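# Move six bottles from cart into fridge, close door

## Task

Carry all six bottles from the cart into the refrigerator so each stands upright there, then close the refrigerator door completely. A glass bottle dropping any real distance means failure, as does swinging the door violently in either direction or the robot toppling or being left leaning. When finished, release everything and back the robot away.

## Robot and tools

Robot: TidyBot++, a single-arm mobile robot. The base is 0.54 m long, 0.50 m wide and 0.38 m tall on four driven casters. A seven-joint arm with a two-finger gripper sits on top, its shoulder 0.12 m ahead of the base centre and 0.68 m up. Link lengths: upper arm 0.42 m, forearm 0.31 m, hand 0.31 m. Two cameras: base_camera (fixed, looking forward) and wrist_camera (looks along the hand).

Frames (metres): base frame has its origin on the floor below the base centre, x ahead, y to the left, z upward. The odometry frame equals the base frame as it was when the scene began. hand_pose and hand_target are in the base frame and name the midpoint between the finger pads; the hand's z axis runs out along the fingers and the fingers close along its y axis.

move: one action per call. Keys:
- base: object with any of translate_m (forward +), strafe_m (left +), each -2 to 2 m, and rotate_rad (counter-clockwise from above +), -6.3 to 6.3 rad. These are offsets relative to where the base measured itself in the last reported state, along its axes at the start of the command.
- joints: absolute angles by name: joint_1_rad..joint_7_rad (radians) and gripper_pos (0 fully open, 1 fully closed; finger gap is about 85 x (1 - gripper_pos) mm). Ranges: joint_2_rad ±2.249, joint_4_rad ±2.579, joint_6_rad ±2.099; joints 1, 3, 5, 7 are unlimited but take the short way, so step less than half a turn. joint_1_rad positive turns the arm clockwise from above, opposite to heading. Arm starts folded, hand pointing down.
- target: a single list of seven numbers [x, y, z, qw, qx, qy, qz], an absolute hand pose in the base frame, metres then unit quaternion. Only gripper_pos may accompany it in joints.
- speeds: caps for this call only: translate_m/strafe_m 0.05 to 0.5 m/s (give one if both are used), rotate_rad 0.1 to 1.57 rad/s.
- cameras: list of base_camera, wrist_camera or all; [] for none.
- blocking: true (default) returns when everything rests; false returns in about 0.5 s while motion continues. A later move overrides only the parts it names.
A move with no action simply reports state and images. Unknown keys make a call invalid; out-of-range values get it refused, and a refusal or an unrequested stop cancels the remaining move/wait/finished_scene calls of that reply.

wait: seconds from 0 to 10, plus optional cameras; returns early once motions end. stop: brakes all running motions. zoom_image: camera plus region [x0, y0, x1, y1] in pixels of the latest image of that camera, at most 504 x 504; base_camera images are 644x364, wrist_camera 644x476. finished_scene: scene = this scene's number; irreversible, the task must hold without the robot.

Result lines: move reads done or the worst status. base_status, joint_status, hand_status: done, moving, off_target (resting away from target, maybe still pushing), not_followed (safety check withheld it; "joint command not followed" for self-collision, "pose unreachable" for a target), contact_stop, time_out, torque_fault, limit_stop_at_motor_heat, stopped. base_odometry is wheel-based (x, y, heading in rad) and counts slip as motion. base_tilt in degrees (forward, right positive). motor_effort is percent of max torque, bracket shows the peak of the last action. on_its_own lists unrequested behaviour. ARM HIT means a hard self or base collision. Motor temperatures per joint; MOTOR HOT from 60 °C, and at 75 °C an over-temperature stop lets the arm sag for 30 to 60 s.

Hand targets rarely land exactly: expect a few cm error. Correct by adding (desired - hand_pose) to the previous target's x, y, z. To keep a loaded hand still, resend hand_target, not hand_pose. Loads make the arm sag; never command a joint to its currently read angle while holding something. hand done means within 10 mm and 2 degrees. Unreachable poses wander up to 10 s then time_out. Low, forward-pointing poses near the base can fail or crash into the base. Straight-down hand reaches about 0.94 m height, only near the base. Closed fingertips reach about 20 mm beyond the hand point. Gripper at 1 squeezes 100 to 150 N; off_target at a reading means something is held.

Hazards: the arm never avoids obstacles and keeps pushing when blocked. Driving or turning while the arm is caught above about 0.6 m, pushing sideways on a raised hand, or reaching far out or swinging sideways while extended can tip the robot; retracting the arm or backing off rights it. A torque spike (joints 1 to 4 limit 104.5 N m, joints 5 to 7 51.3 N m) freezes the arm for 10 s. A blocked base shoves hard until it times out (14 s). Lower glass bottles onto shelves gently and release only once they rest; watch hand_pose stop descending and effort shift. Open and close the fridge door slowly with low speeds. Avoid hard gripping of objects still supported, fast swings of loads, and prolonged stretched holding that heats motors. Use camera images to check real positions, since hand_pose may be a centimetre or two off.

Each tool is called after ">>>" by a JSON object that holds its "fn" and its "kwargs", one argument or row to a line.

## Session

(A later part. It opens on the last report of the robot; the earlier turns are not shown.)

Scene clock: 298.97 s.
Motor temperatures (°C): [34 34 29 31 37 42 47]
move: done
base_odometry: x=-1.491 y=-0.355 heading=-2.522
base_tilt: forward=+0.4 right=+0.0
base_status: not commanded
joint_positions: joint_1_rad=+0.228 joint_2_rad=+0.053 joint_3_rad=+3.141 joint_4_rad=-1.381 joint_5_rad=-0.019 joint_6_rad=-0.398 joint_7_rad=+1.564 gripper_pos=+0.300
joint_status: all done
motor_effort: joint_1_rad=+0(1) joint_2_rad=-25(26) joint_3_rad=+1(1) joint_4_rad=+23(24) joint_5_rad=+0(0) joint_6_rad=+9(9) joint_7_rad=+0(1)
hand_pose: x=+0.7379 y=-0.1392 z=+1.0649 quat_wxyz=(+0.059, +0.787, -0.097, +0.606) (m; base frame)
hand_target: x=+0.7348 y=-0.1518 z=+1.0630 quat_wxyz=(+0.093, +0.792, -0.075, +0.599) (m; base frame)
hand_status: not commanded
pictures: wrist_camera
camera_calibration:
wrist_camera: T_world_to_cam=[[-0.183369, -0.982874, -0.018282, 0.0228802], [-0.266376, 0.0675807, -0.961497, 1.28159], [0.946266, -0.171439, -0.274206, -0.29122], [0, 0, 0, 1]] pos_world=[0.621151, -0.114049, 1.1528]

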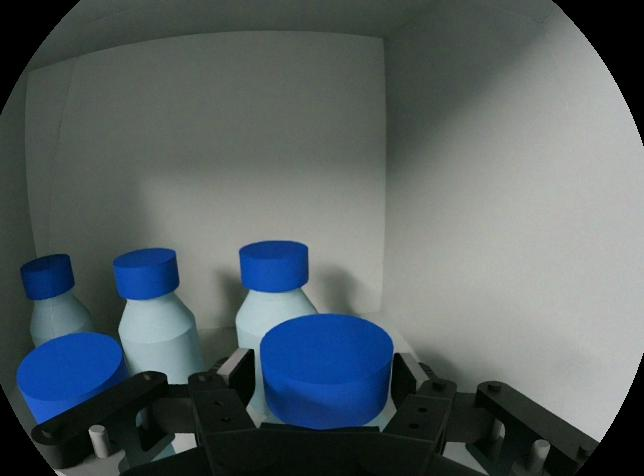

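>>> {"fn": "move", "kwargs": {
  "joints": {"gripper_pos": 0.13},
  "cameras": ["wrist_camera"]
}}

>>> {"fn": "move", "kwargs": {
  "base": {"translate_m": -0.22, "strafe_m": 0.047},
  "speeds": {"translate_m": 0.2},
  "cameras": ["wrist_camera", "base_camera"]
}}

Scene clock: 300.07 s.
Motor temperatures (°C): [34 34 29 31 37 42 47]
move: done
base_odometry: x=-1.491 y=-0.355 heading=-2.522
base_tilt: forward=+0.4 right=+0.0
base_status: not commanded
joint_positions: joint_1_rad=+0.228 joint_2_rad=+0.053 joint_3_rad=+3.141 joint_4_rad=-1.381 joint_5_rad=-0.019 joint_6_rad=-0.398 joint_7_rad=+1.564 gripper_pos=+0.130
joint_status: all done
motor_effort: joint_1_rad=+1(1) joint_2_rad=-25(25) joint_3_rad=+0(1) joint_4_rad=+23(23) joint_5_rad=+0(0) joint_6_rad=+9(9) joint_7_rad=-1(1)
hand_pose: x=+0.7379 y=-0.1392 z=+1.0649 quat_wxyz=(+0.059, +0.787, -0.097, +0.606) (m; base frame)
hand_target: x=+0.7348 y=-0.1518 z=+1.0630 quat_wxyz=(+0.093, +0.792, -0.075, +0.599) (m; base frame)
hand_status: not commanded
pictures: wrist_camera
camera_calibration:
wrist_camera: T_world_to_cam=[[-0.183369, -0.982874, -0.018282, 0.0228802], [-0.266376, 0.0675807, -0.961497, 1.28159], [0.946266, -0.171439, -0.274206, -0.29122], [0, 0, 0, 1]] pos_world=[0.621151, -0.114049, 1.1528]

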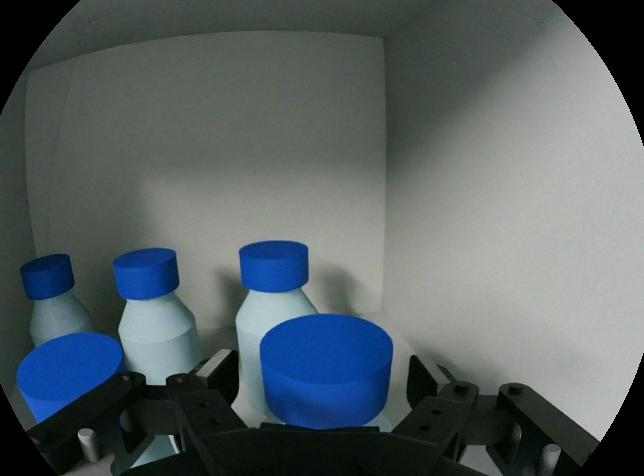

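Scene clock: 302.03 s.
Motor temperatures (°C): [34 34 29 31 37 42 47]
move: done
base_odometry: x=-1.284 y=-0.266 heading=-2.522
base_tilt: forward=+0.4 right=+0.0
base_status: done
joint_positions: joint_1_rad=+0.230 joint_2_rad=+0.046 joint_3_rad=+3.141 joint_4_rad=-1.381 joint_5_rad=-0.019 joint_6_rad=-0.398 joint_7_rad=+1.564 gripper_pos=+0.130
joint_status: not commanded
motor_effort: joint_1_rad=+0(2) joint_2_rad=-23(28) joint_3_rad=-1(2) joint_4_rad=+23(24) joint_5_rad=+0(1) joint_6_rad=+9(9) joint_7_rad=+0(1)
hand_pose: x=+0.7350 y=-0.1398 z=+1.0694 quat_wxyz=(+0.060, +0.785, -0.098, +0.609) (m; base frame)
hand_target: x=+0.7348 y=-0.1518 z=+1.0630 quat_wxyz=(+0.093, +0.792, -0.075, +0.599) (m; base frame)
hand_status: not commanded
pictures: base_camera, wrist_camera
camera_calibration:
wrist_camera: T_world_to_cam=[[-0.185179, -0.982541, -0.0179706, 0.0228832], [-0.259578, 0.0665435, -0.963427, 1.28209], [0.947802, -0.173741, -0.267368, -0.296066], [0, 0, 0, 1]] pos_world=[0.617652, -0.11427, 1.15645]

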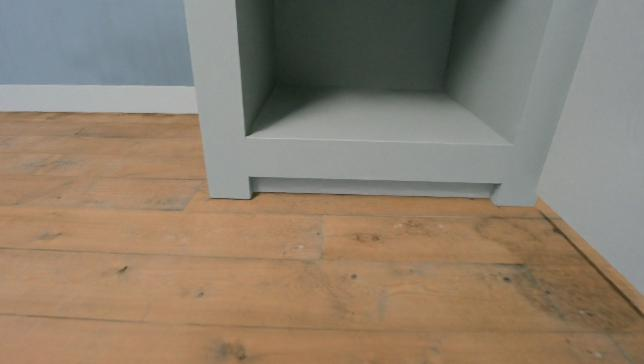

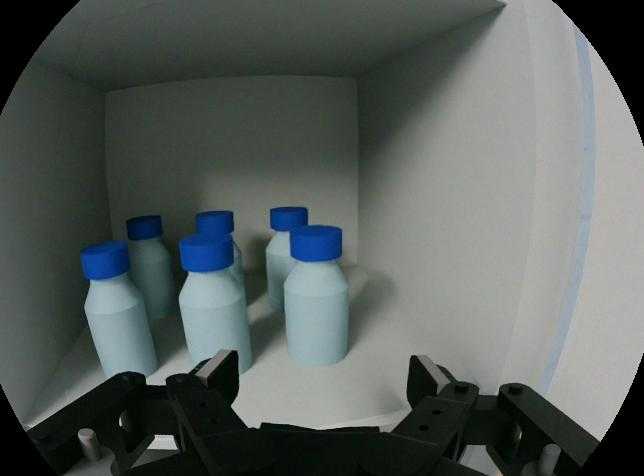

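>>> {"fn": "move", "kwargs": {
  "base": {"translate_m": -0.42},
  "joints": {"joint_1_rad": 0.0, "joint_2_rad": -0.51, "joint_4_rad": -1.57, "joint_6_rad": -0.73, "gripper_pos": 0.9},
  "cameras": ["wrist_camera", "base_camera"]
}}

Scene clock: 311.27 s.
Motor temperatures (°C): [34 34 29 31 37 42 47]
move: done
base_odometry: x=-0.942 y=-0.022 heading=-2.522
base_tilt: forward=+0.4 right=+0.0
base_status: done
joint_positions: joint_1_rad=+0.017 joint_2_rad=-0.517 joint_3_rad=+3.141 joint_4_rad=-1.553 joint_5_rad=-0.019 joint_6_rad=-0.682 joint_7_rad=+1.564 gripper_pos=+0.900
joint_status: all done
motor_effort: joint_1_rad=+1(2) joint_2_rad=-1(30) joint_3_rad=+0(2) joint_4_rad=+21(25) joint_5_rad=+0(1) joint_6_rad=+9(11) joint_7_rad=+0(1)
hand_pose: x=+0.4895 y=-0.0008 z=+1.1621 quat_wxyz=(-0.006, +0.757, -0.010, +0.653) (m; base frame)
hand_target: x=+0.4917 y=-0.0028 z=+1.1351 quat_wxyz=(+0.022, +0.780, +0.017, +0.625) (m; base frame)
hand_status: not commanded
pictures: base_camera, wrist_camera
camera_calibration:
wrist_camera: T_world_to_cam=[[0.0327092, -0.999406, -0.0108303, 0.000628458], [-0.164178, 0.00531621, -0.986416, 1.27845], [0.985888, 0.034043, -0.163907, -0.153174], [0, 0, 0, 1]] pos_world=[0.360885, -0.000953925, 1.23598]

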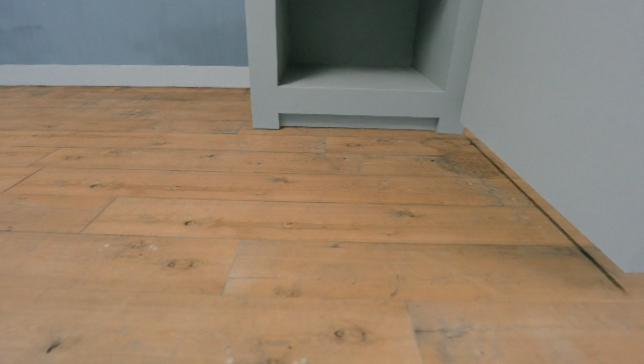

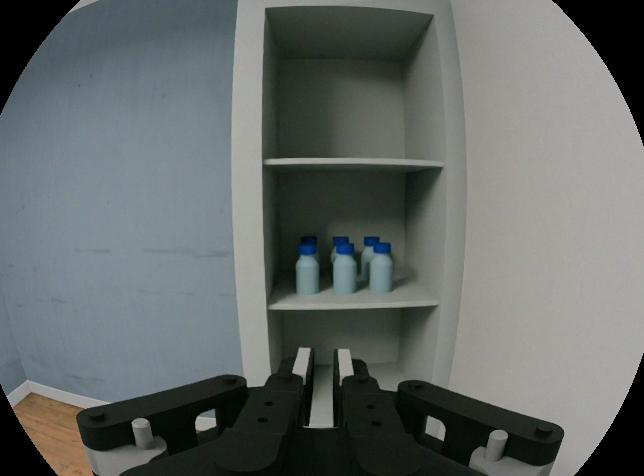

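>>> {"fn": "move", "kwargs": {
  "base": {"translate_m": -0.215, "strafe_m": -0.488, "rotate_rad": 0.782},
  "speeds": {"rotate_rad": 0.9},
  "cameras": ["wrist_camera", "base_camera"]
}}

Scene clock: 314.40 s.
Motor temperatures (°C): [34 34 29 31 37 42 47]
move: done
base_odometry: x=-1.050 y=+0.501 heading=-1.739
base_tilt: forward=+0.4 right=+0.0
base_status: done
joint_positions: joint_1_rad=+0.014 joint_2_rad=-0.514 joint_3_rad=+3.141 joint_4_rad=-1.555 joint_5_rad=-0.019 joint_6_rad=-0.684 joint_7_rad=+1.564 gripper_pos=+0.900
joint_status: not commanded
motor_effort: joint_1_rad=+0(1) joint_2_rad=-1(4) joint_3_rad=+0(2) joint_4_rad=+21(22) joint_5_rad=+0(1) joint_6_rad=+9(9) joint_7_rad=+0(1)
hand_pose: x=+0.4909 y=+0.0006 z=+1.1591 quat_wxyz=(-0.007, +0.760, -0.009, +0.650) (m; base frame)
hand_target: x=+0.4917 y=-0.0028 z=+1.1351 quat_wxyz=(+0.022, +0.780, +0.017, +0.625) (m; base frame)
hand_status: not commanded
pictures: base_camera, wrist_camera
camera_calibration:
wrist_camera: T_world_to_cam=[[0.0364242, -0.999274, -0.0111565, 0.000493718], [-0.171469, 0.00474892, -0.985178, 1.27785], [0.984516, 0.0377974, -0.171171, -0.146027], [0, 0, 0, 1]] pos_world=[0.362859, -0.0000556214, 1.23392]

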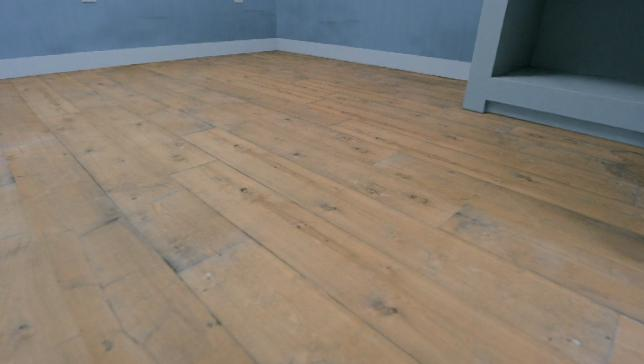

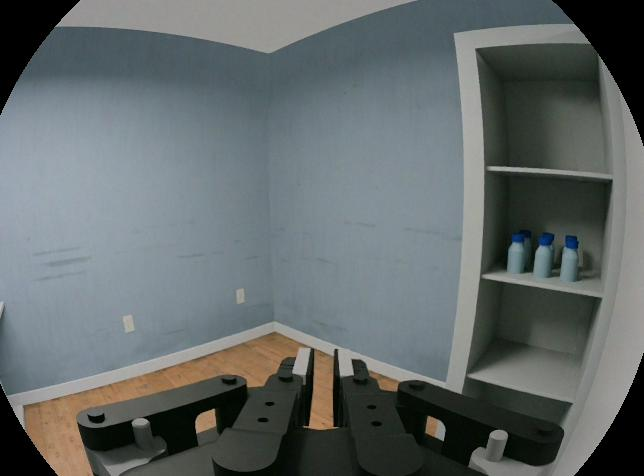

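>>> {"fn": "move", "kwargs": {
  "base": {"translate_m": -0.094, "strafe_m": -0.729},
  "speeds": {"strafe_m": 0.35},
  "cameras": ["wrist_camera", "base_camera"]
}}

Scene clock: 321.23 s.
Motor temperatures (°C): [34 34 29 31 37 42 47]
move: done
base_odometry: x=-1.754 y=+0.716 heading=-1.740
base_tilt: forward=+0.4 right=+0.0
base_status: done
joint_positions: joint_1_rad=+0.013 joint_2_rad=-0.514 joint_3_rad=+3.142 joint_4_rad=-1.555 joint_5_rad=-0.019 joint_6_rad=-0.685 joint_7_rad=+1.564 gripper_pos=+0.900
joint_status: not commanded
motor_effort: joint_1_rad=+0(1) joint_2_rad=-1(3) joint_3_rad=+0(3) joint_4_rad=+21(21) joint_5_rad=+0(1) joint_6_rad=+9(9) joint_7_rad=+0(1)
hand_pose: x=+0.4910 y=+0.0001 z=+1.1590 quat_wxyz=(-0.007, +0.760, -0.009, +0.650) (m; base frame)
hand_target: x=+0.4917 y=-0.0028 z=+1.1351 quat_wxyz=(+0.022, +0.780, +0.017, +0.625) (m; base frame)
hand_status: not commanded
pictures: base_camera, wrist_camera
camera_calibration:
wrist_camera: T_world_to_cam=[[0.0357729, -0.999293, -0.0116044, 0.000880114], [-0.171782, 0.00529031, -0.985121, 1.27783], [0.984485, 0.037234, -0.171472, -0.145733], [0, 0, 0, 1]] pos_world=[0.362949, -0.000454373, 1.23384]

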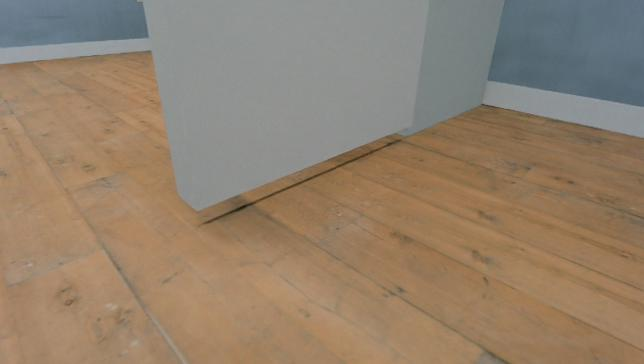

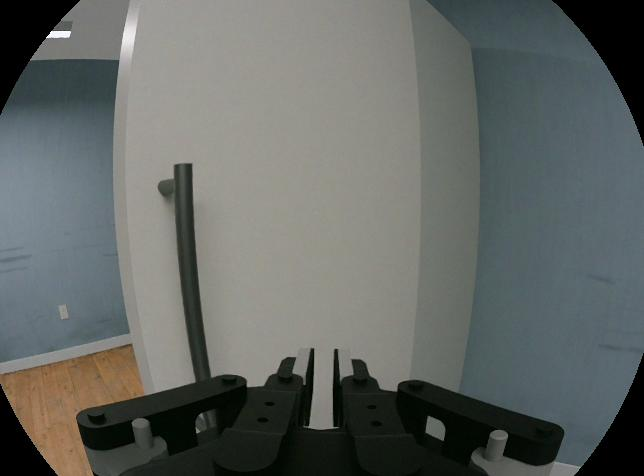

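>>> {"fn": "move", "kwargs": {
  "joints": {"joint_2_rad": -0.45, "joint_4_rad": -2.319, "joint_6_rad": 0.05, "gripper_pos": 0.95},
  "cameras": []
}}

>>> {"fn": "move", "kwargs": {
  "joints": {"joint_1_rad": 0.0, "joint_2_rad": 0.1, "joint_4_rad": -2.319, "joint_6_rad": 0.569},
  "cameras": ["wrist_camera"]
}}

Scene clock: 324.67 s.
Motor temperatures (°C): [34 34 29 31 37 42 47]
move: done
base_odometry: x=-1.754 y=+0.716 heading=-1.740
base_tilt: forward=+0.4 right=+0.0
base_status: not commanded
joint_positions: joint_1_rad=+0.013 joint_2_rad=-0.464 joint_3_rad=+3.142 joint_4_rad=-2.304 joint_5_rad=-0.019 joint_6_rad=+0.000 joint_7_rad=+1.564 gripper_pos=+0.950
joint_status: all done
motor_effort: joint_1_rad=+1(1) joint_2_rad=-5(7) joint_3_rad=+0(1) joint_4_rad=+23(25) joint_5_rad=+0(1) joint_6_rad=+9(10) joint_7_rad=+0(1)
hand_pose: x=+0.5339 y=-0.0043 z=+0.8918 quat_wxyz=(-0.004, +0.795, -0.016, +0.606) (m; base frame)
hand_target: x=+0.5382 y=+0.0017 z=+0.8918 quat_wxyz=(+0.018, +0.789, +0.024, +0.614) (m; base frame)
hand_status: not commanded
pictures: none
No camera images: "cameras" was empty.

Scene clock: 326.73 s.
Motor temperatures (°C): [34 34 29 31 37 42 47]
move: done
base_odometry: x=-1.754 y=+0.716 heading=-1.740
base_tilt: forward=+0.4 right=+0.0
base_status: not commanded
joint_positions: joint_1_rad=+0.013 joint_2_rad=+0.089 joint_3_rad=+3.142 joint_4_rad=-2.304 joint_5_rad=-0.019 joint_6_rad=+0.519 joint_7_rad=+1.564 gripper_pos=+0.950
joint_status: all done
motor_effort: joint_1_rad=+0(2) joint_2_rad=-21(22) joint_3_rad=+0(1) joint_4_rad=+18(23) joint_5_rad=+0(0) joint_6_rad=+9(10) joint_7_rad=+0(1)
hand_pose: x=+0.6673 y=-0.0091 z=+0.7780 quat_wxyz=(+0.001, +0.805, -0.018, +0.593) (m; base frame)
hand_target: x=+0.6681 y=+0.0047 z=+0.7788 quat_wxyz=(+0.013, +0.798, +0.026, +0.602) (m; base frame)
hand_status: not commanded
pictures: wrist_camera
camera_calibration:
wrist_camera: T_world_to_cam=[[0.0121498, -0.999829, -0.0139163, -0.00145814], [-0.314677, 0.00938701, -0.949152, 1.0002], [0.949121, 0.0159111, -0.314509, -0.249607], [0, 0, 0, 1]] pos_world=[0.551666, -0.00687527, 0.870821]

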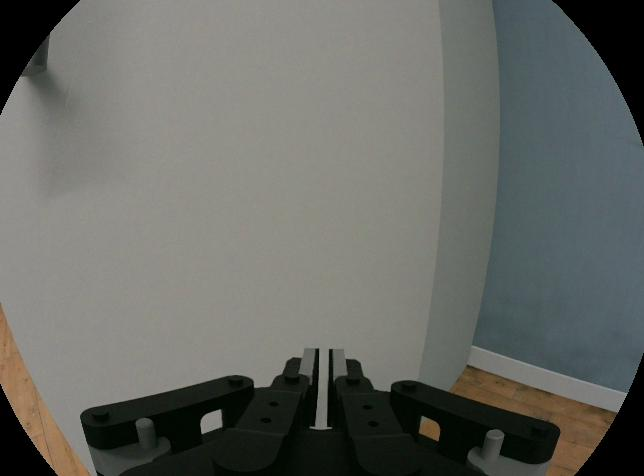

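>>> {"fn": "move", "kwargs": {
  "cameras": ["wrist_camera", "base_camera"]
}}

Scene clock: 328.73 s.
Motor temperatures (°C): [34 34 29 31 37 42 47]
base_odometry: x=-1.754 y=+0.716 heading=-1.740
base_tilt: forward=+0.4 right=+0.0
base_status: not commanded
joint_positions: joint_1_rad=+0.013 joint_2_rad=+0.089 joint_3_rad=+3.142 joint_4_rad=-2.304 joint_5_rad=-0.019 joint_6_rad=+0.521 joint_7_rad=+1.564 gripper_pos=+0.950
joint_status: all done
motor_effort: joint_1_rad=+0(2) joint_2_rad=-20(22) joint_3_rad=+0(1) joint_4_rad=+17(23) joint_5_rad=+0(0) joint_6_rad=+9(10) joint_7_rad=+0(1)
hand_pose: x=+0.6675 y=-0.0091 z=+0.7785 quat_wxyz=(+0.001, +0.805, -0.018, +0.593) (m; base frame)
hand_target: x=+0.6681 y=+0.0047 z=+0.7788 quat_wxyz=(+0.013, +0.798, +0.026, +0.602) (m; base frame)
hand_status: not commanded
pictures: base_camera, wrist_camera
camera_calibration:
wrist_camera: T_world_to_cam=[[0.012151, -0.99983, -0.0138459, -0.00151986], [-0.313001, 0.00934786, -0.949707, 1.00007], [0.949675, 0.0158737, -0.312834, -0.251271], [0, 0, 0, 1]] pos_world=[0.551665, -0.00687948, 0.871141]

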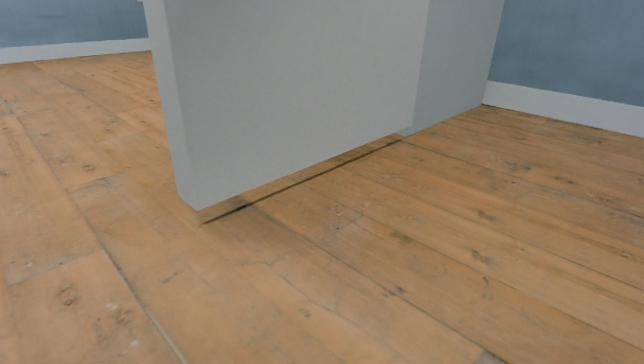

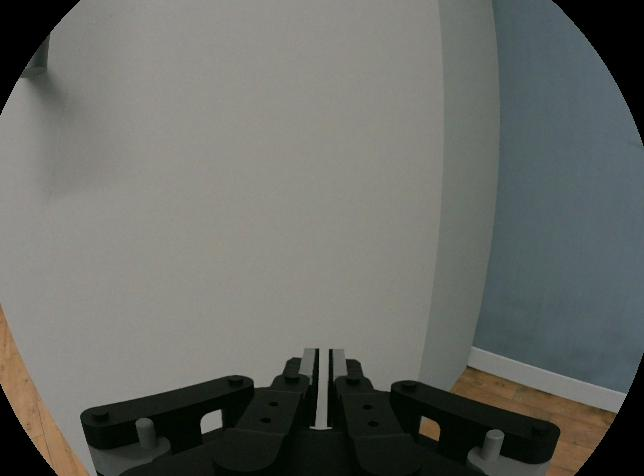

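>>> {"fn": "move", "kwargs": {
  "base": {"translate_m": 0.167, "strafe_m": 0.150},
  "speeds": {"translate_m": 0.12},
  "joints": {"joint_2_rad": 0.2},
  "cameras": ["wrist_camera", "base_camera"]
}}

Scene clock: 333.23 s.
Motor temperatures (°C): [34 34 29 31 37 42 47]
move: done
base_odometry: x=-1.634 y=+0.525 heading=-1.740
base_tilt: forward=+0.4 right=+0.0
base_status: done
joint_positions: joint_1_rad=+0.002 joint_2_rad=+0.197 joint_3_rad=+3.140 joint_4_rad=-2.330 joint_5_rad=-0.016 joint_6_rad=+0.532 joint_7_rad=+1.564 gripper_pos=+0.950
joint_status: all done
motor_effort: joint_1_rad=+1(10) joint_2_rad=-22(26) joint_3_rad=-1(10) joint_4_rad=+16(23) joint_5_rad=+0(5) joint_6_rad=+9(11) joint_7_rad=-1(1)
hand_pose: x=+0.6663 y=-0.0012 z=+0.7098 quat_wxyz=(-0.002, +0.840, -0.011, +0.543) (m; base frame)
hand_target: x=+0.6751 y=+0.0047 z=+0.7235 quat_wxyz=(+0.011, +0.827, +0.026, +0.561) (m; base frame)
hand_status: not commanded
pictures: base_camera, wrist_camera
camera_calibration:
wrist_camera: T_world_to_cam=[[0.0263301, -0.999538, -0.0152065, -0.00302946], [-0.427123, 0.00250457, -0.90419, 0.978123], [0.90381, 0.0303025, -0.42686, -0.160276], [0, 0, 0, 1]] pos_world=[0.562718, -0.000621071, 0.815947]

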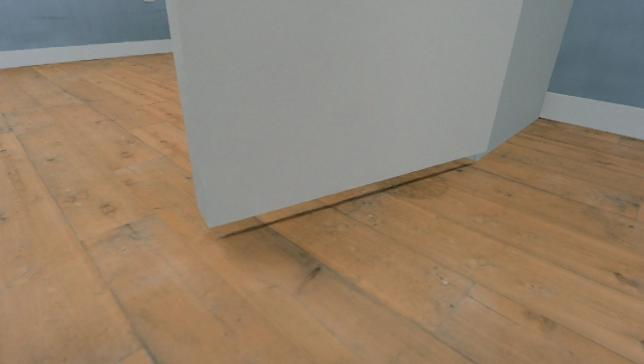

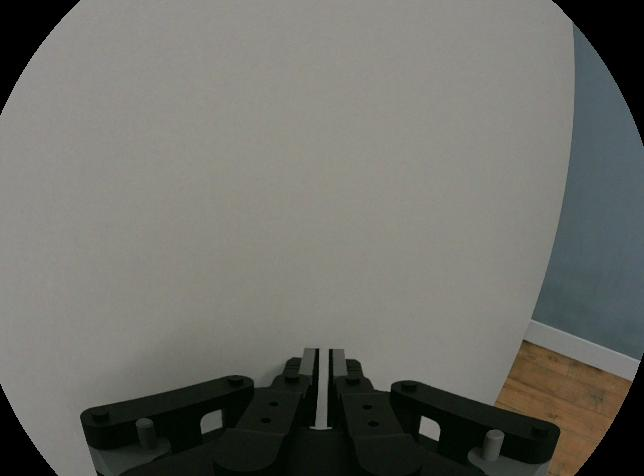

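>>> {"fn": "move", "kwargs": {
  "base": {"translate_m": 0.143, "strafe_m": 0.088},
  "speeds": {"translate_m": 0.15},
  "cameras": ["wrist_camera", "base_camera"]
}}

>>> {"fn": "move", "kwargs": {
  "base": {"translate_m": 0.164, "strafe_m": 0.0345},
  "speeds": {"translate_m": 0.15},
  "cameras": ["wrist_camera", "base_camera"]
}}

Scene clock: 336.50 s.
Motor temperatures (°C): [34 34 29 31 37 42 47]
move: done
base_odometry: x=-1.571 y=+0.370 heading=-1.740
base_tilt: forward=+0.4 right=-0.1
base_status: done
joint_positions: joint_1_rad=+0.007 joint_2_rad=+0.192 joint_3_rad=+3.146 joint_4_rad=-2.337 joint_5_rad=-0.016 joint_6_rad=+0.532 joint_7_rad=+1.564 gripper_pos=+0.950
joint_status: not commanded
motor_effort: joint_1_rad=+0(5) joint_2_rad=-23(24) joint_3_rad=+0(5) joint_4_rad=+16(28) joint_5_rad=+0(4) joint_6_rad=+9(13) joint_7_rad=+0(1)
hand_pose: x=+0.6635 y=-0.0075 z=+0.7092 quat_wxyz=(+0.001, +0.840, -0.015, +0.542) (m; base frame)
hand_target: x=+0.6751 y=+0.0047 z=+0.7235 quat_wxyz=(+0.011, +0.827, +0.026, +0.561) (m; base frame)
hand_status: not commanded
pictures: base_camera, wrist_camera
camera_calibration:
wrist_camera: T_world_to_cam=[[0.0145504, -0.999796, -0.0140253, -0.00235147], [-0.428908, 0.00642992, -0.903325, 0.977044], [0.903231, 0.0191593, -0.428727, -0.156168], [0, 0, 0, 1]] pos_world=[0.560152, -0.00564124, 0.815602]

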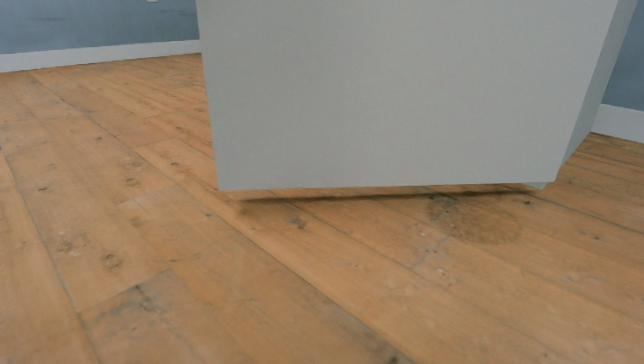

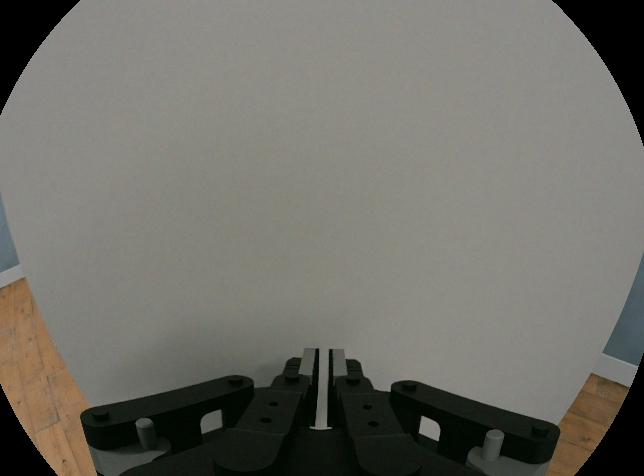

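Scene clock: 338.27 s.
Motor temperatures (°C): [34 34 29 31 37 42 47]
move: done
base_odometry: x=-1.564 y=+0.202 heading=-1.739
base_tilt: forward=+0.4 right=+0.0
base_status: done
joint_positions: joint_1_rad=+0.007 joint_2_rad=+0.193 joint_3_rad=+3.146 joint_4_rad=-2.337 joint_5_rad=-0.016 joint_6_rad=+0.532 joint_7_rad=+1.564 gripper_pos=+0.950
joint_status: not commanded
motor_effort: joint_1_rad=+0(1) joint_2_rad=-22(24) joint_3_rad=+0(1) joint_4_rad=+16(17) joint_5_rad=+0(1) joint_6_rad=+8(9) joint_7_rad=+0(1)
hand_pose: x=+0.6636 y=-0.0075 z=+0.7088 quat_wxyz=(+0.001, +0.841, -0.015, +0.542) (m; base frame)
hand_target: x=+0.6751 y=+0.0047 z=+0.7235 quat_wxyz=(+0.011, +0.827, +0.026, +0.561) (m; base frame)
hand_status: not commanded
pictures: base_camera, wrist_camera
camera_calibration:
wrist_camera: T_world_to_cam=[[0.0145407, -0.999796, -0.0140397, -0.00234297], [-0.429545, 0.00643358, -0.903022, 0.976935], [0.902928, 0.0191613, -0.429364, -0.155781], [0, 0, 0, 1]] pos_world=[0.560331, -0.00564271, 0.815274]

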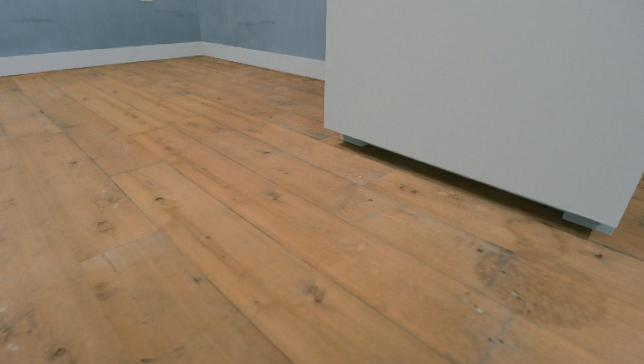

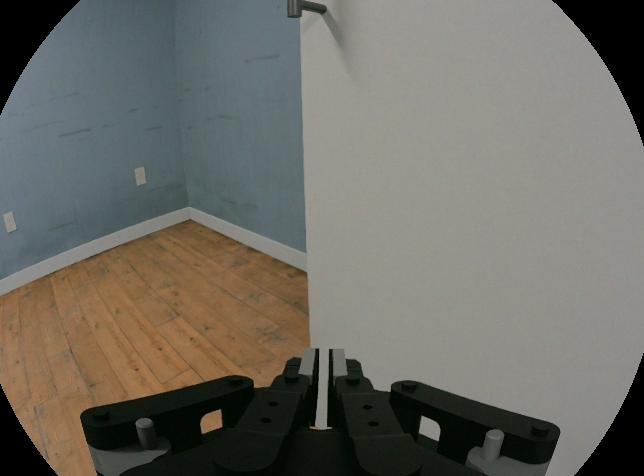

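>>> {"fn": "move", "kwargs": {
  "cameras": ["wrist_camera", "base_camera"]
}}

Scene clock: 339.80 s.
Motor temperatures (°C): [34 34 29 31 37 42 47]
base_odometry: x=-1.564 y=+0.202 heading=-1.739
base_tilt: forward=+0.4 right=+0.0
base_status: done
joint_positions: joint_1_rad=+0.007 joint_2_rad=+0.193 joint_3_rad=+3.146 joint_4_rad=-2.337 joint_5_rad=-0.016 joint_6_rad=+0.532 joint_7_rad=+1.564 gripper_pos=+0.950
joint_status: not commanded
motor_effort: joint_1_rad=+0(1) joint_2_rad=-22(24) joint_3_rad=+0(1) joint_4_rad=+16(17) joint_5_rad=+0(1) joint_6_rad=+8(9) joint_7_rad=+0(1)
hand_pose: x=+0.6636 y=-0.0075 z=+0.7088 quat_wxyz=(+0.001, +0.841, -0.015, +0.542) (m; base frame)
hand_target: x=+0.6751 y=+0.0047 z=+0.7235 quat_wxyz=(+0.011, +0.827, +0.026, +0.561) (m; base frame)
hand_status: not commanded
pictures: base_camera, wrist_camera
camera_calibration:
wrist_camera: T_world_to_cam=[[0.0145407, -0.999796, -0.0140397, -0.00234297], [-0.429545, 0.00643358, -0.903022, 0.976935], [0.902928, 0.0191613, -0.429364, -0.155781], [0, 0, 0, 1]] pos_world=[0.560331, -0.00564271, 0.815274]

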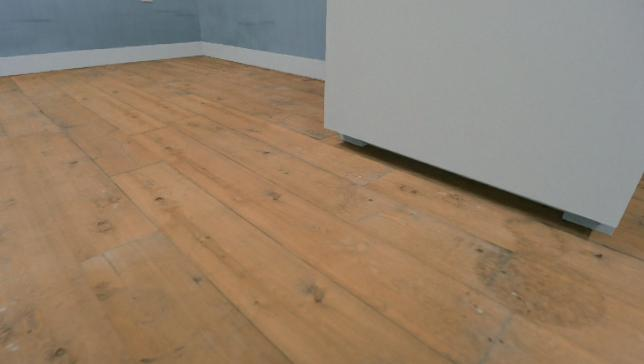

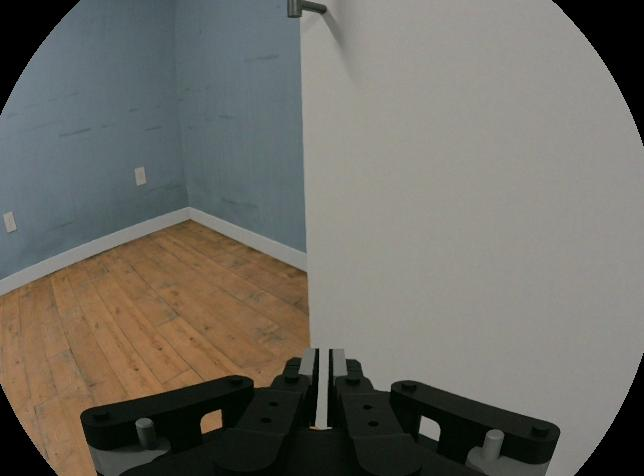

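>>> {"fn": "move", "kwargs": {
  "base": {"translate_m": 0.283, "strafe_m": -0.072},
  "speeds": {"translate_m": 0.15},
  "cameras": ["wrist_camera", "base_camera"]
}}

>>> {"fn": "move", "kwargs": {
  "base": {"translate_m": 0.0426, "strafe_m": -0.0423},
  "speeds": {"translate_m": 0.05},
  "cameras": ["wrist_camera", "base_camera"]
}}

Scene clock: 343.07 s.
Motor temperatures (°C): [34 34 29 31 37 42 47]
move: done
base_odometry: x=-1.682 y=-0.065 heading=-1.739
base_tilt: forward=+0.4 right=+0.0
base_status: done
joint_positions: joint_1_rad=+0.007 joint_2_rad=+0.193 joint_3_rad=+3.146 joint_4_rad=-2.336 joint_5_rad=-0.016 joint_6_rad=+0.532 joint_7_rad=+1.564 gripper_pos=+0.950
joint_status: not commanded
motor_effort: joint_1_rad=+0(2) joint_2_rad=-22(24) joint_3_rad=+0(1) joint_4_rad=+16(17) joint_5_rad=+0(1) joint_6_rad=+9(9) joint_7_rad=+0(1)
hand_pose: x=+0.6638 y=-0.0074 z=+0.7085 quat_wxyz=(+0.001, +0.841, -0.015, +0.541) (m; base frame)
hand_target: x=+0.6751 y=+0.0047 z=+0.7235 quat_wxyz=(+0.011, +0.827, +0.026, +0.561) (m; base frame)
hand_status: not commanded
pictures: base_camera, wrist_camera
camera_calibration:
wrist_camera: T_world_to_cam=[[0.0148256, -0.999791, -0.0140717, -0.00235891], [-0.429998, 0.00633035, -0.902808, 0.976876], [0.902708, 0.0194355, -0.429814, -0.155579], [0, 0, 0, 1]] pos_world=[0.560532, -0.00551865, 0.815028]

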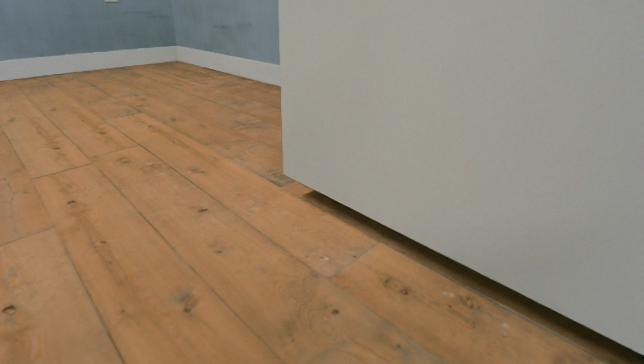

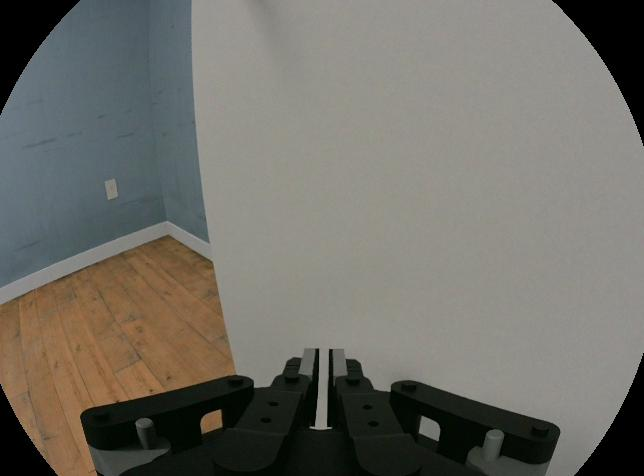

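Scene clock: 344.70 s.
Motor temperatures (°C): [34 34 29 31 37 42 47]
move: done
base_odometry: x=-1.731 y=-0.100 heading=-1.739
base_tilt: forward=+0.4 right=+0.0
base_status: done
joint_positions: joint_1_rad=-0.022 joint_2_rad=+0.193 joint_3_rad=+3.114 joint_4_rad=-2.346 joint_5_rad=-0.010 joint_6_rad=+0.532 joint_7_rad=+1.565 gripper_pos=+0.950
joint_status: not commanded
motor_effort: joint_1_rad=+5(8) joint_2_rad=-22(24) joint_3_rad=+5(7) joint_4_rad=+19(23) joint_5_rad=-2(3) joint_6_rad=+11(12) joint_7_rad=+0(1)
hand_pose: x=+0.6591 y=+0.0259 z=+0.7043 quat_wxyz=(-0.017, +0.843, +0.011, +0.537) (m; base frame)
hand_target: x=+0.6751 y=+0.0047 z=+0.7235 quat_wxyz=(+0.011, +0.827, +0.026, +0.561) (m; base frame)
hand_status: not commanded
pictures: base_camera, wrist_camera
camera_calibration:
wrist_camera: T_world_to_cam=[[0.0796721, -0.996679, -0.0168034, -0.00994236], [-0.43803, -0.0198628, -0.898741, 0.973954], [0.895423, 0.078965, -0.438158, -0.144736], [0, 0, 0, 1]] pos_world=[0.557013, 0.0208651, 0.811749]

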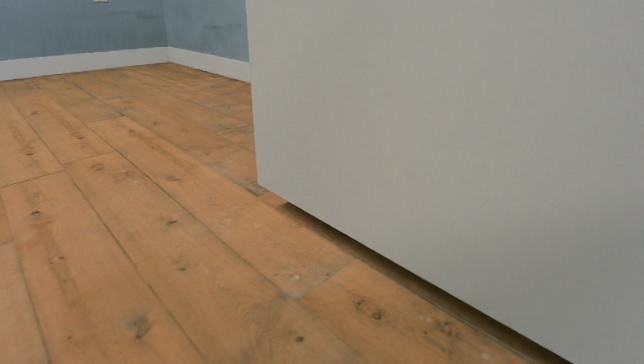

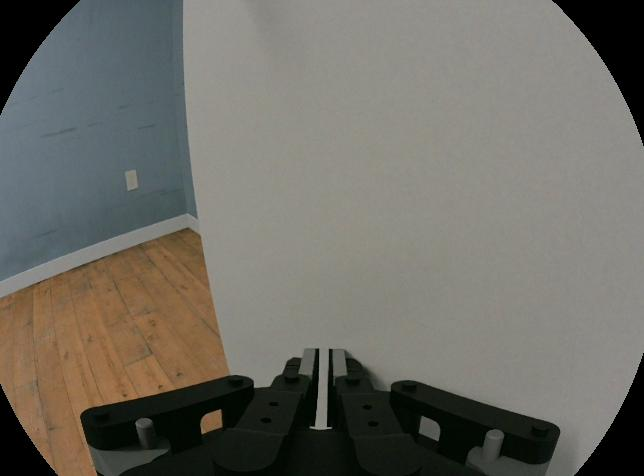

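>>> {"fn": "move", "kwargs": {
  "base": {"translate_m": 0.035, "strafe_m": -0.02},
  "speeds": {"translate_m": 0.05},
  "cameras": ["wrist_camera"]
}}

Scene clock: 347.17 s.
Motor temperatures (°C): [34 34 29 31 37 42 47]
move: done
base_odometry: x=-1.757 y=-0.131 heading=-1.739
base_tilt: forward=+0.4 right=-0.1
base_status: done
joint_positions: joint_1_rad=-0.056 joint_2_rad=+0.189 joint_3_rad=+3.080 joint_4_rad=-2.375 joint_5_rad=+0.011 joint_6_rad=+0.532 joint_7_rad=+1.565 gripper_pos=+0.950
joint_status: not commanded
motor_effort: joint_1_rad=+12(15) joint_2_rad=-20(23) joint_3_rad=+11(14) joint_4_rad=+24(28) joint_5_rad=-5(6) joint_6_rad=+13(15) joint_7_rad=+0(1)
hand_pose: x=+0.6440 y=+0.0643 z=+0.6936 quat_wxyz=(-0.037, +0.848, +0.049, +0.526) (m; base frame)
hand_target: x=+0.6751 y=+0.0047 z=+0.7235 quat_wxyz=(+0.011, +0.827, +0.026, +0.561) (m; base frame)
hand_status: not commanded
pictures: wrist_camera
camera_calibration:
wrist_camera: T_world_to_cam=[[0.164011, -0.986381, -0.0123785, -0.0287061], [-0.455693, -0.0646292, -0.887788, 0.965126], [0.874897, 0.151247, -0.460087, -0.115116], [0, 0, 0, 1]] pos_world=[0.545224, 0.0514712, 0.803508]

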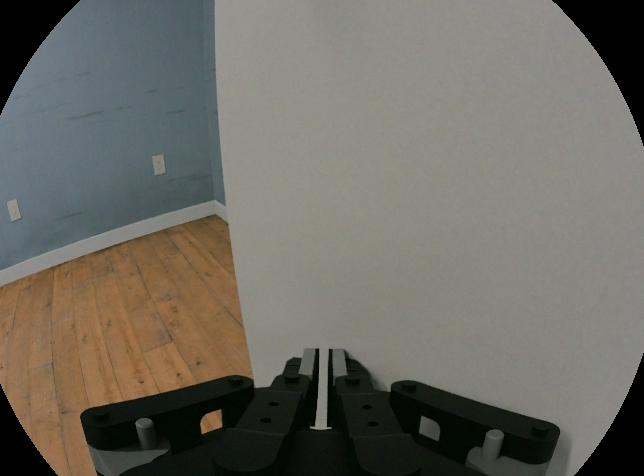

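>>> {"fn": "move", "kwargs": {
  "base": {"translate_m": -0.36, "strafe_m": 0.357},
  "speeds": {"translate_m": 0.4},
  "cameras": ["wrist_camera"]
}}

>>> {"fn": "move", "kwargs": {
  "base": {"translate_m": 0.985, "strafe_m": 0.779, "rotate_rad": -1.56},
  "speeds": {"rotate_rad": 0.9},
  "joints": {"joint_1_rad": 0.0, "joint_2_rad": -0.2, "joint_4_rad": -1.934, "joint_6_rad": 0.092},
  "cameras": ["wrist_camera", "base_camera"]
}}

Scene clock: 351.37 s.
Motor temperatures (°C): [34 34 29 31 37 42 47]
move: done
base_odometry: x=-1.344 y=+0.164 heading=-1.739
base_tilt: forward=+0.4 right=+0.0
base_status: done
joint_positions: joint_1_rad=+0.002 joint_2_rad=+0.196 joint_3_rad=+3.145 joint_4_rad=-2.337 joint_5_rad=+0.011 joint_6_rad=+0.537 joint_7_rad=+1.565 gripper_pos=+0.950
joint_status: not commanded
motor_effort: joint_1_rad=+1(13) joint_2_rad=-22(24) joint_3_rad=-1(13) joint_4_rad=+15(23) joint_5_rad=+0(6) joint_6_rad=+9(12) joint_7_rad=+0(1)
hand_pose: x=+0.6644 y=+0.0000 z=+0.7083 quat_wxyz=(+0.000, +0.840, +0.001, +0.542) (m; base frame)
hand_target: x=+0.6751 y=+0.0047 z=+0.7235 quat_wxyz=(+0.011, +0.827, +0.026, +0.561) (m; base frame)
hand_status: not commanded
pictures: wrist_camera
camera_calibration:
wrist_camera: T_world_to_cam=[[0.0428591, -0.99908, 0.00146052, -0.0245769], [-0.428222, -0.0196909, -0.903459, 0.97616], [0.902657, 0.038096, -0.428672, -0.15714], [0, 0, 0, 1]] pos_world=[0.56091, 0.000653532, 0.814594]

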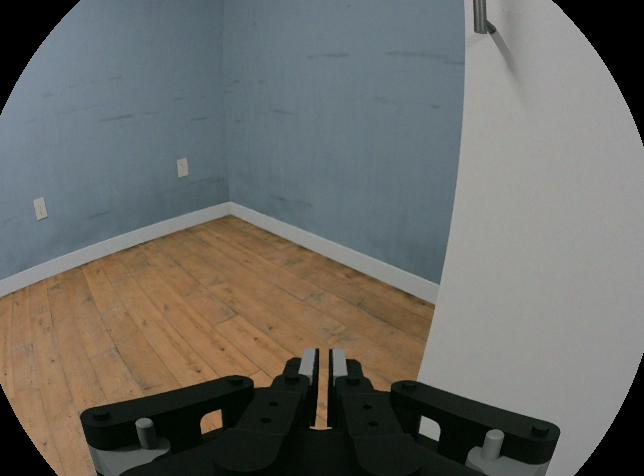

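Scene clock: 355.23 s.
Motor temperatures (°C): [34 34 29 31 37 42 47]
move: done
base_odometry: x=-0.741 y=-0.938 heading=+2.984
base_tilt: forward=+0.4 right=-0.1
base_status: done
joint_positions: joint_1_rad=+0.002 joint_2_rad=-0.204 joint_3_rad=+3.140 joint_4_rad=-1.959 joint_5_rad=+0.011 joint_6_rad=+0.138 joint_7_rad=+1.565 gripper_pos=+0.950
joint_status: all done
motor_effort: joint_1_rad=+0(3) joint_2_rad=-15(24) joint_3_rad=-1(2) joint_4_rad=+23(24) joint_5_rad=+0(1) joint_6_rad=+9(10) joint_7_rad=+0(1)
hand_pose: x=+0.6539 y=+0.0013 z=+1.0218 quat_wxyz=(+0.001, +0.723, +0.002, +0.690) (m; base frame)
hand_target: x=+0.6561 y=+0.0019 z=+1.0209 quat_wxyz=(+0.019, +0.731, +0.022, +0.681) (m; base frame)
hand_status: not commanded
pictures: base_camera, wrist_camera
camera_calibration:
wrist_camera: T_world_to_cam=[[0.0396293, -0.999004, 0.0204884, -0.0406609], [-0.0643619, -0.023014, -0.997661, 1.11322], [0.997139, 0.038218, -0.0652099, -0.446474], [0, 0, 0, 1]] pos_world=[0.518457, 0.00206246, 1.08233]

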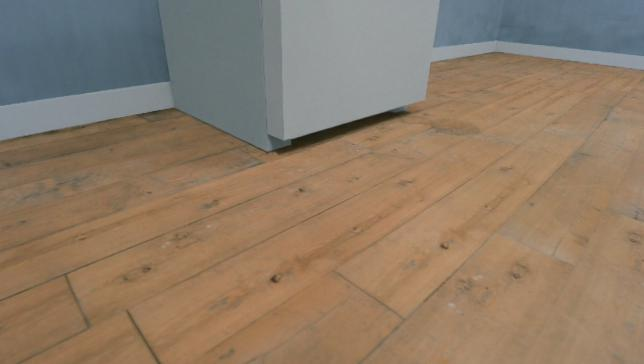

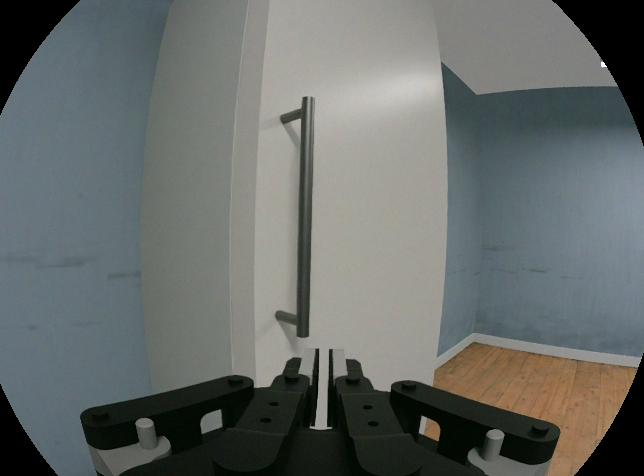

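>>> {"fn": "zoom_image", "kwargs": {
  "camera": "base_camera",
  "region": [220, 0, 460, 170]
}}

>>> {"fn": "zoom_image", "kwargs": {
  "camera": "wrist_camera",
  "region": [180, 20, 340, 380]
}}

Scaled by 2.100.

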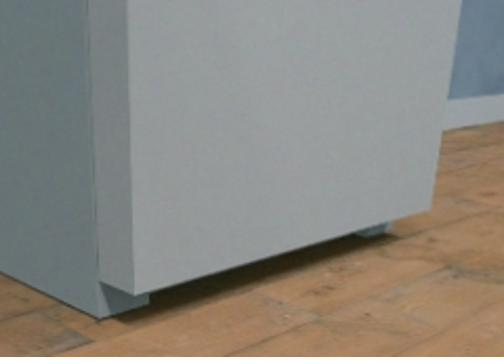

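Scaled by 1.400.

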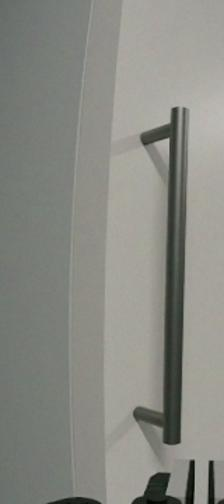

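>>> {"fn": "finished_scene", "kwargs": {
  "scene": 1
}}

The scene is finished: the task was done.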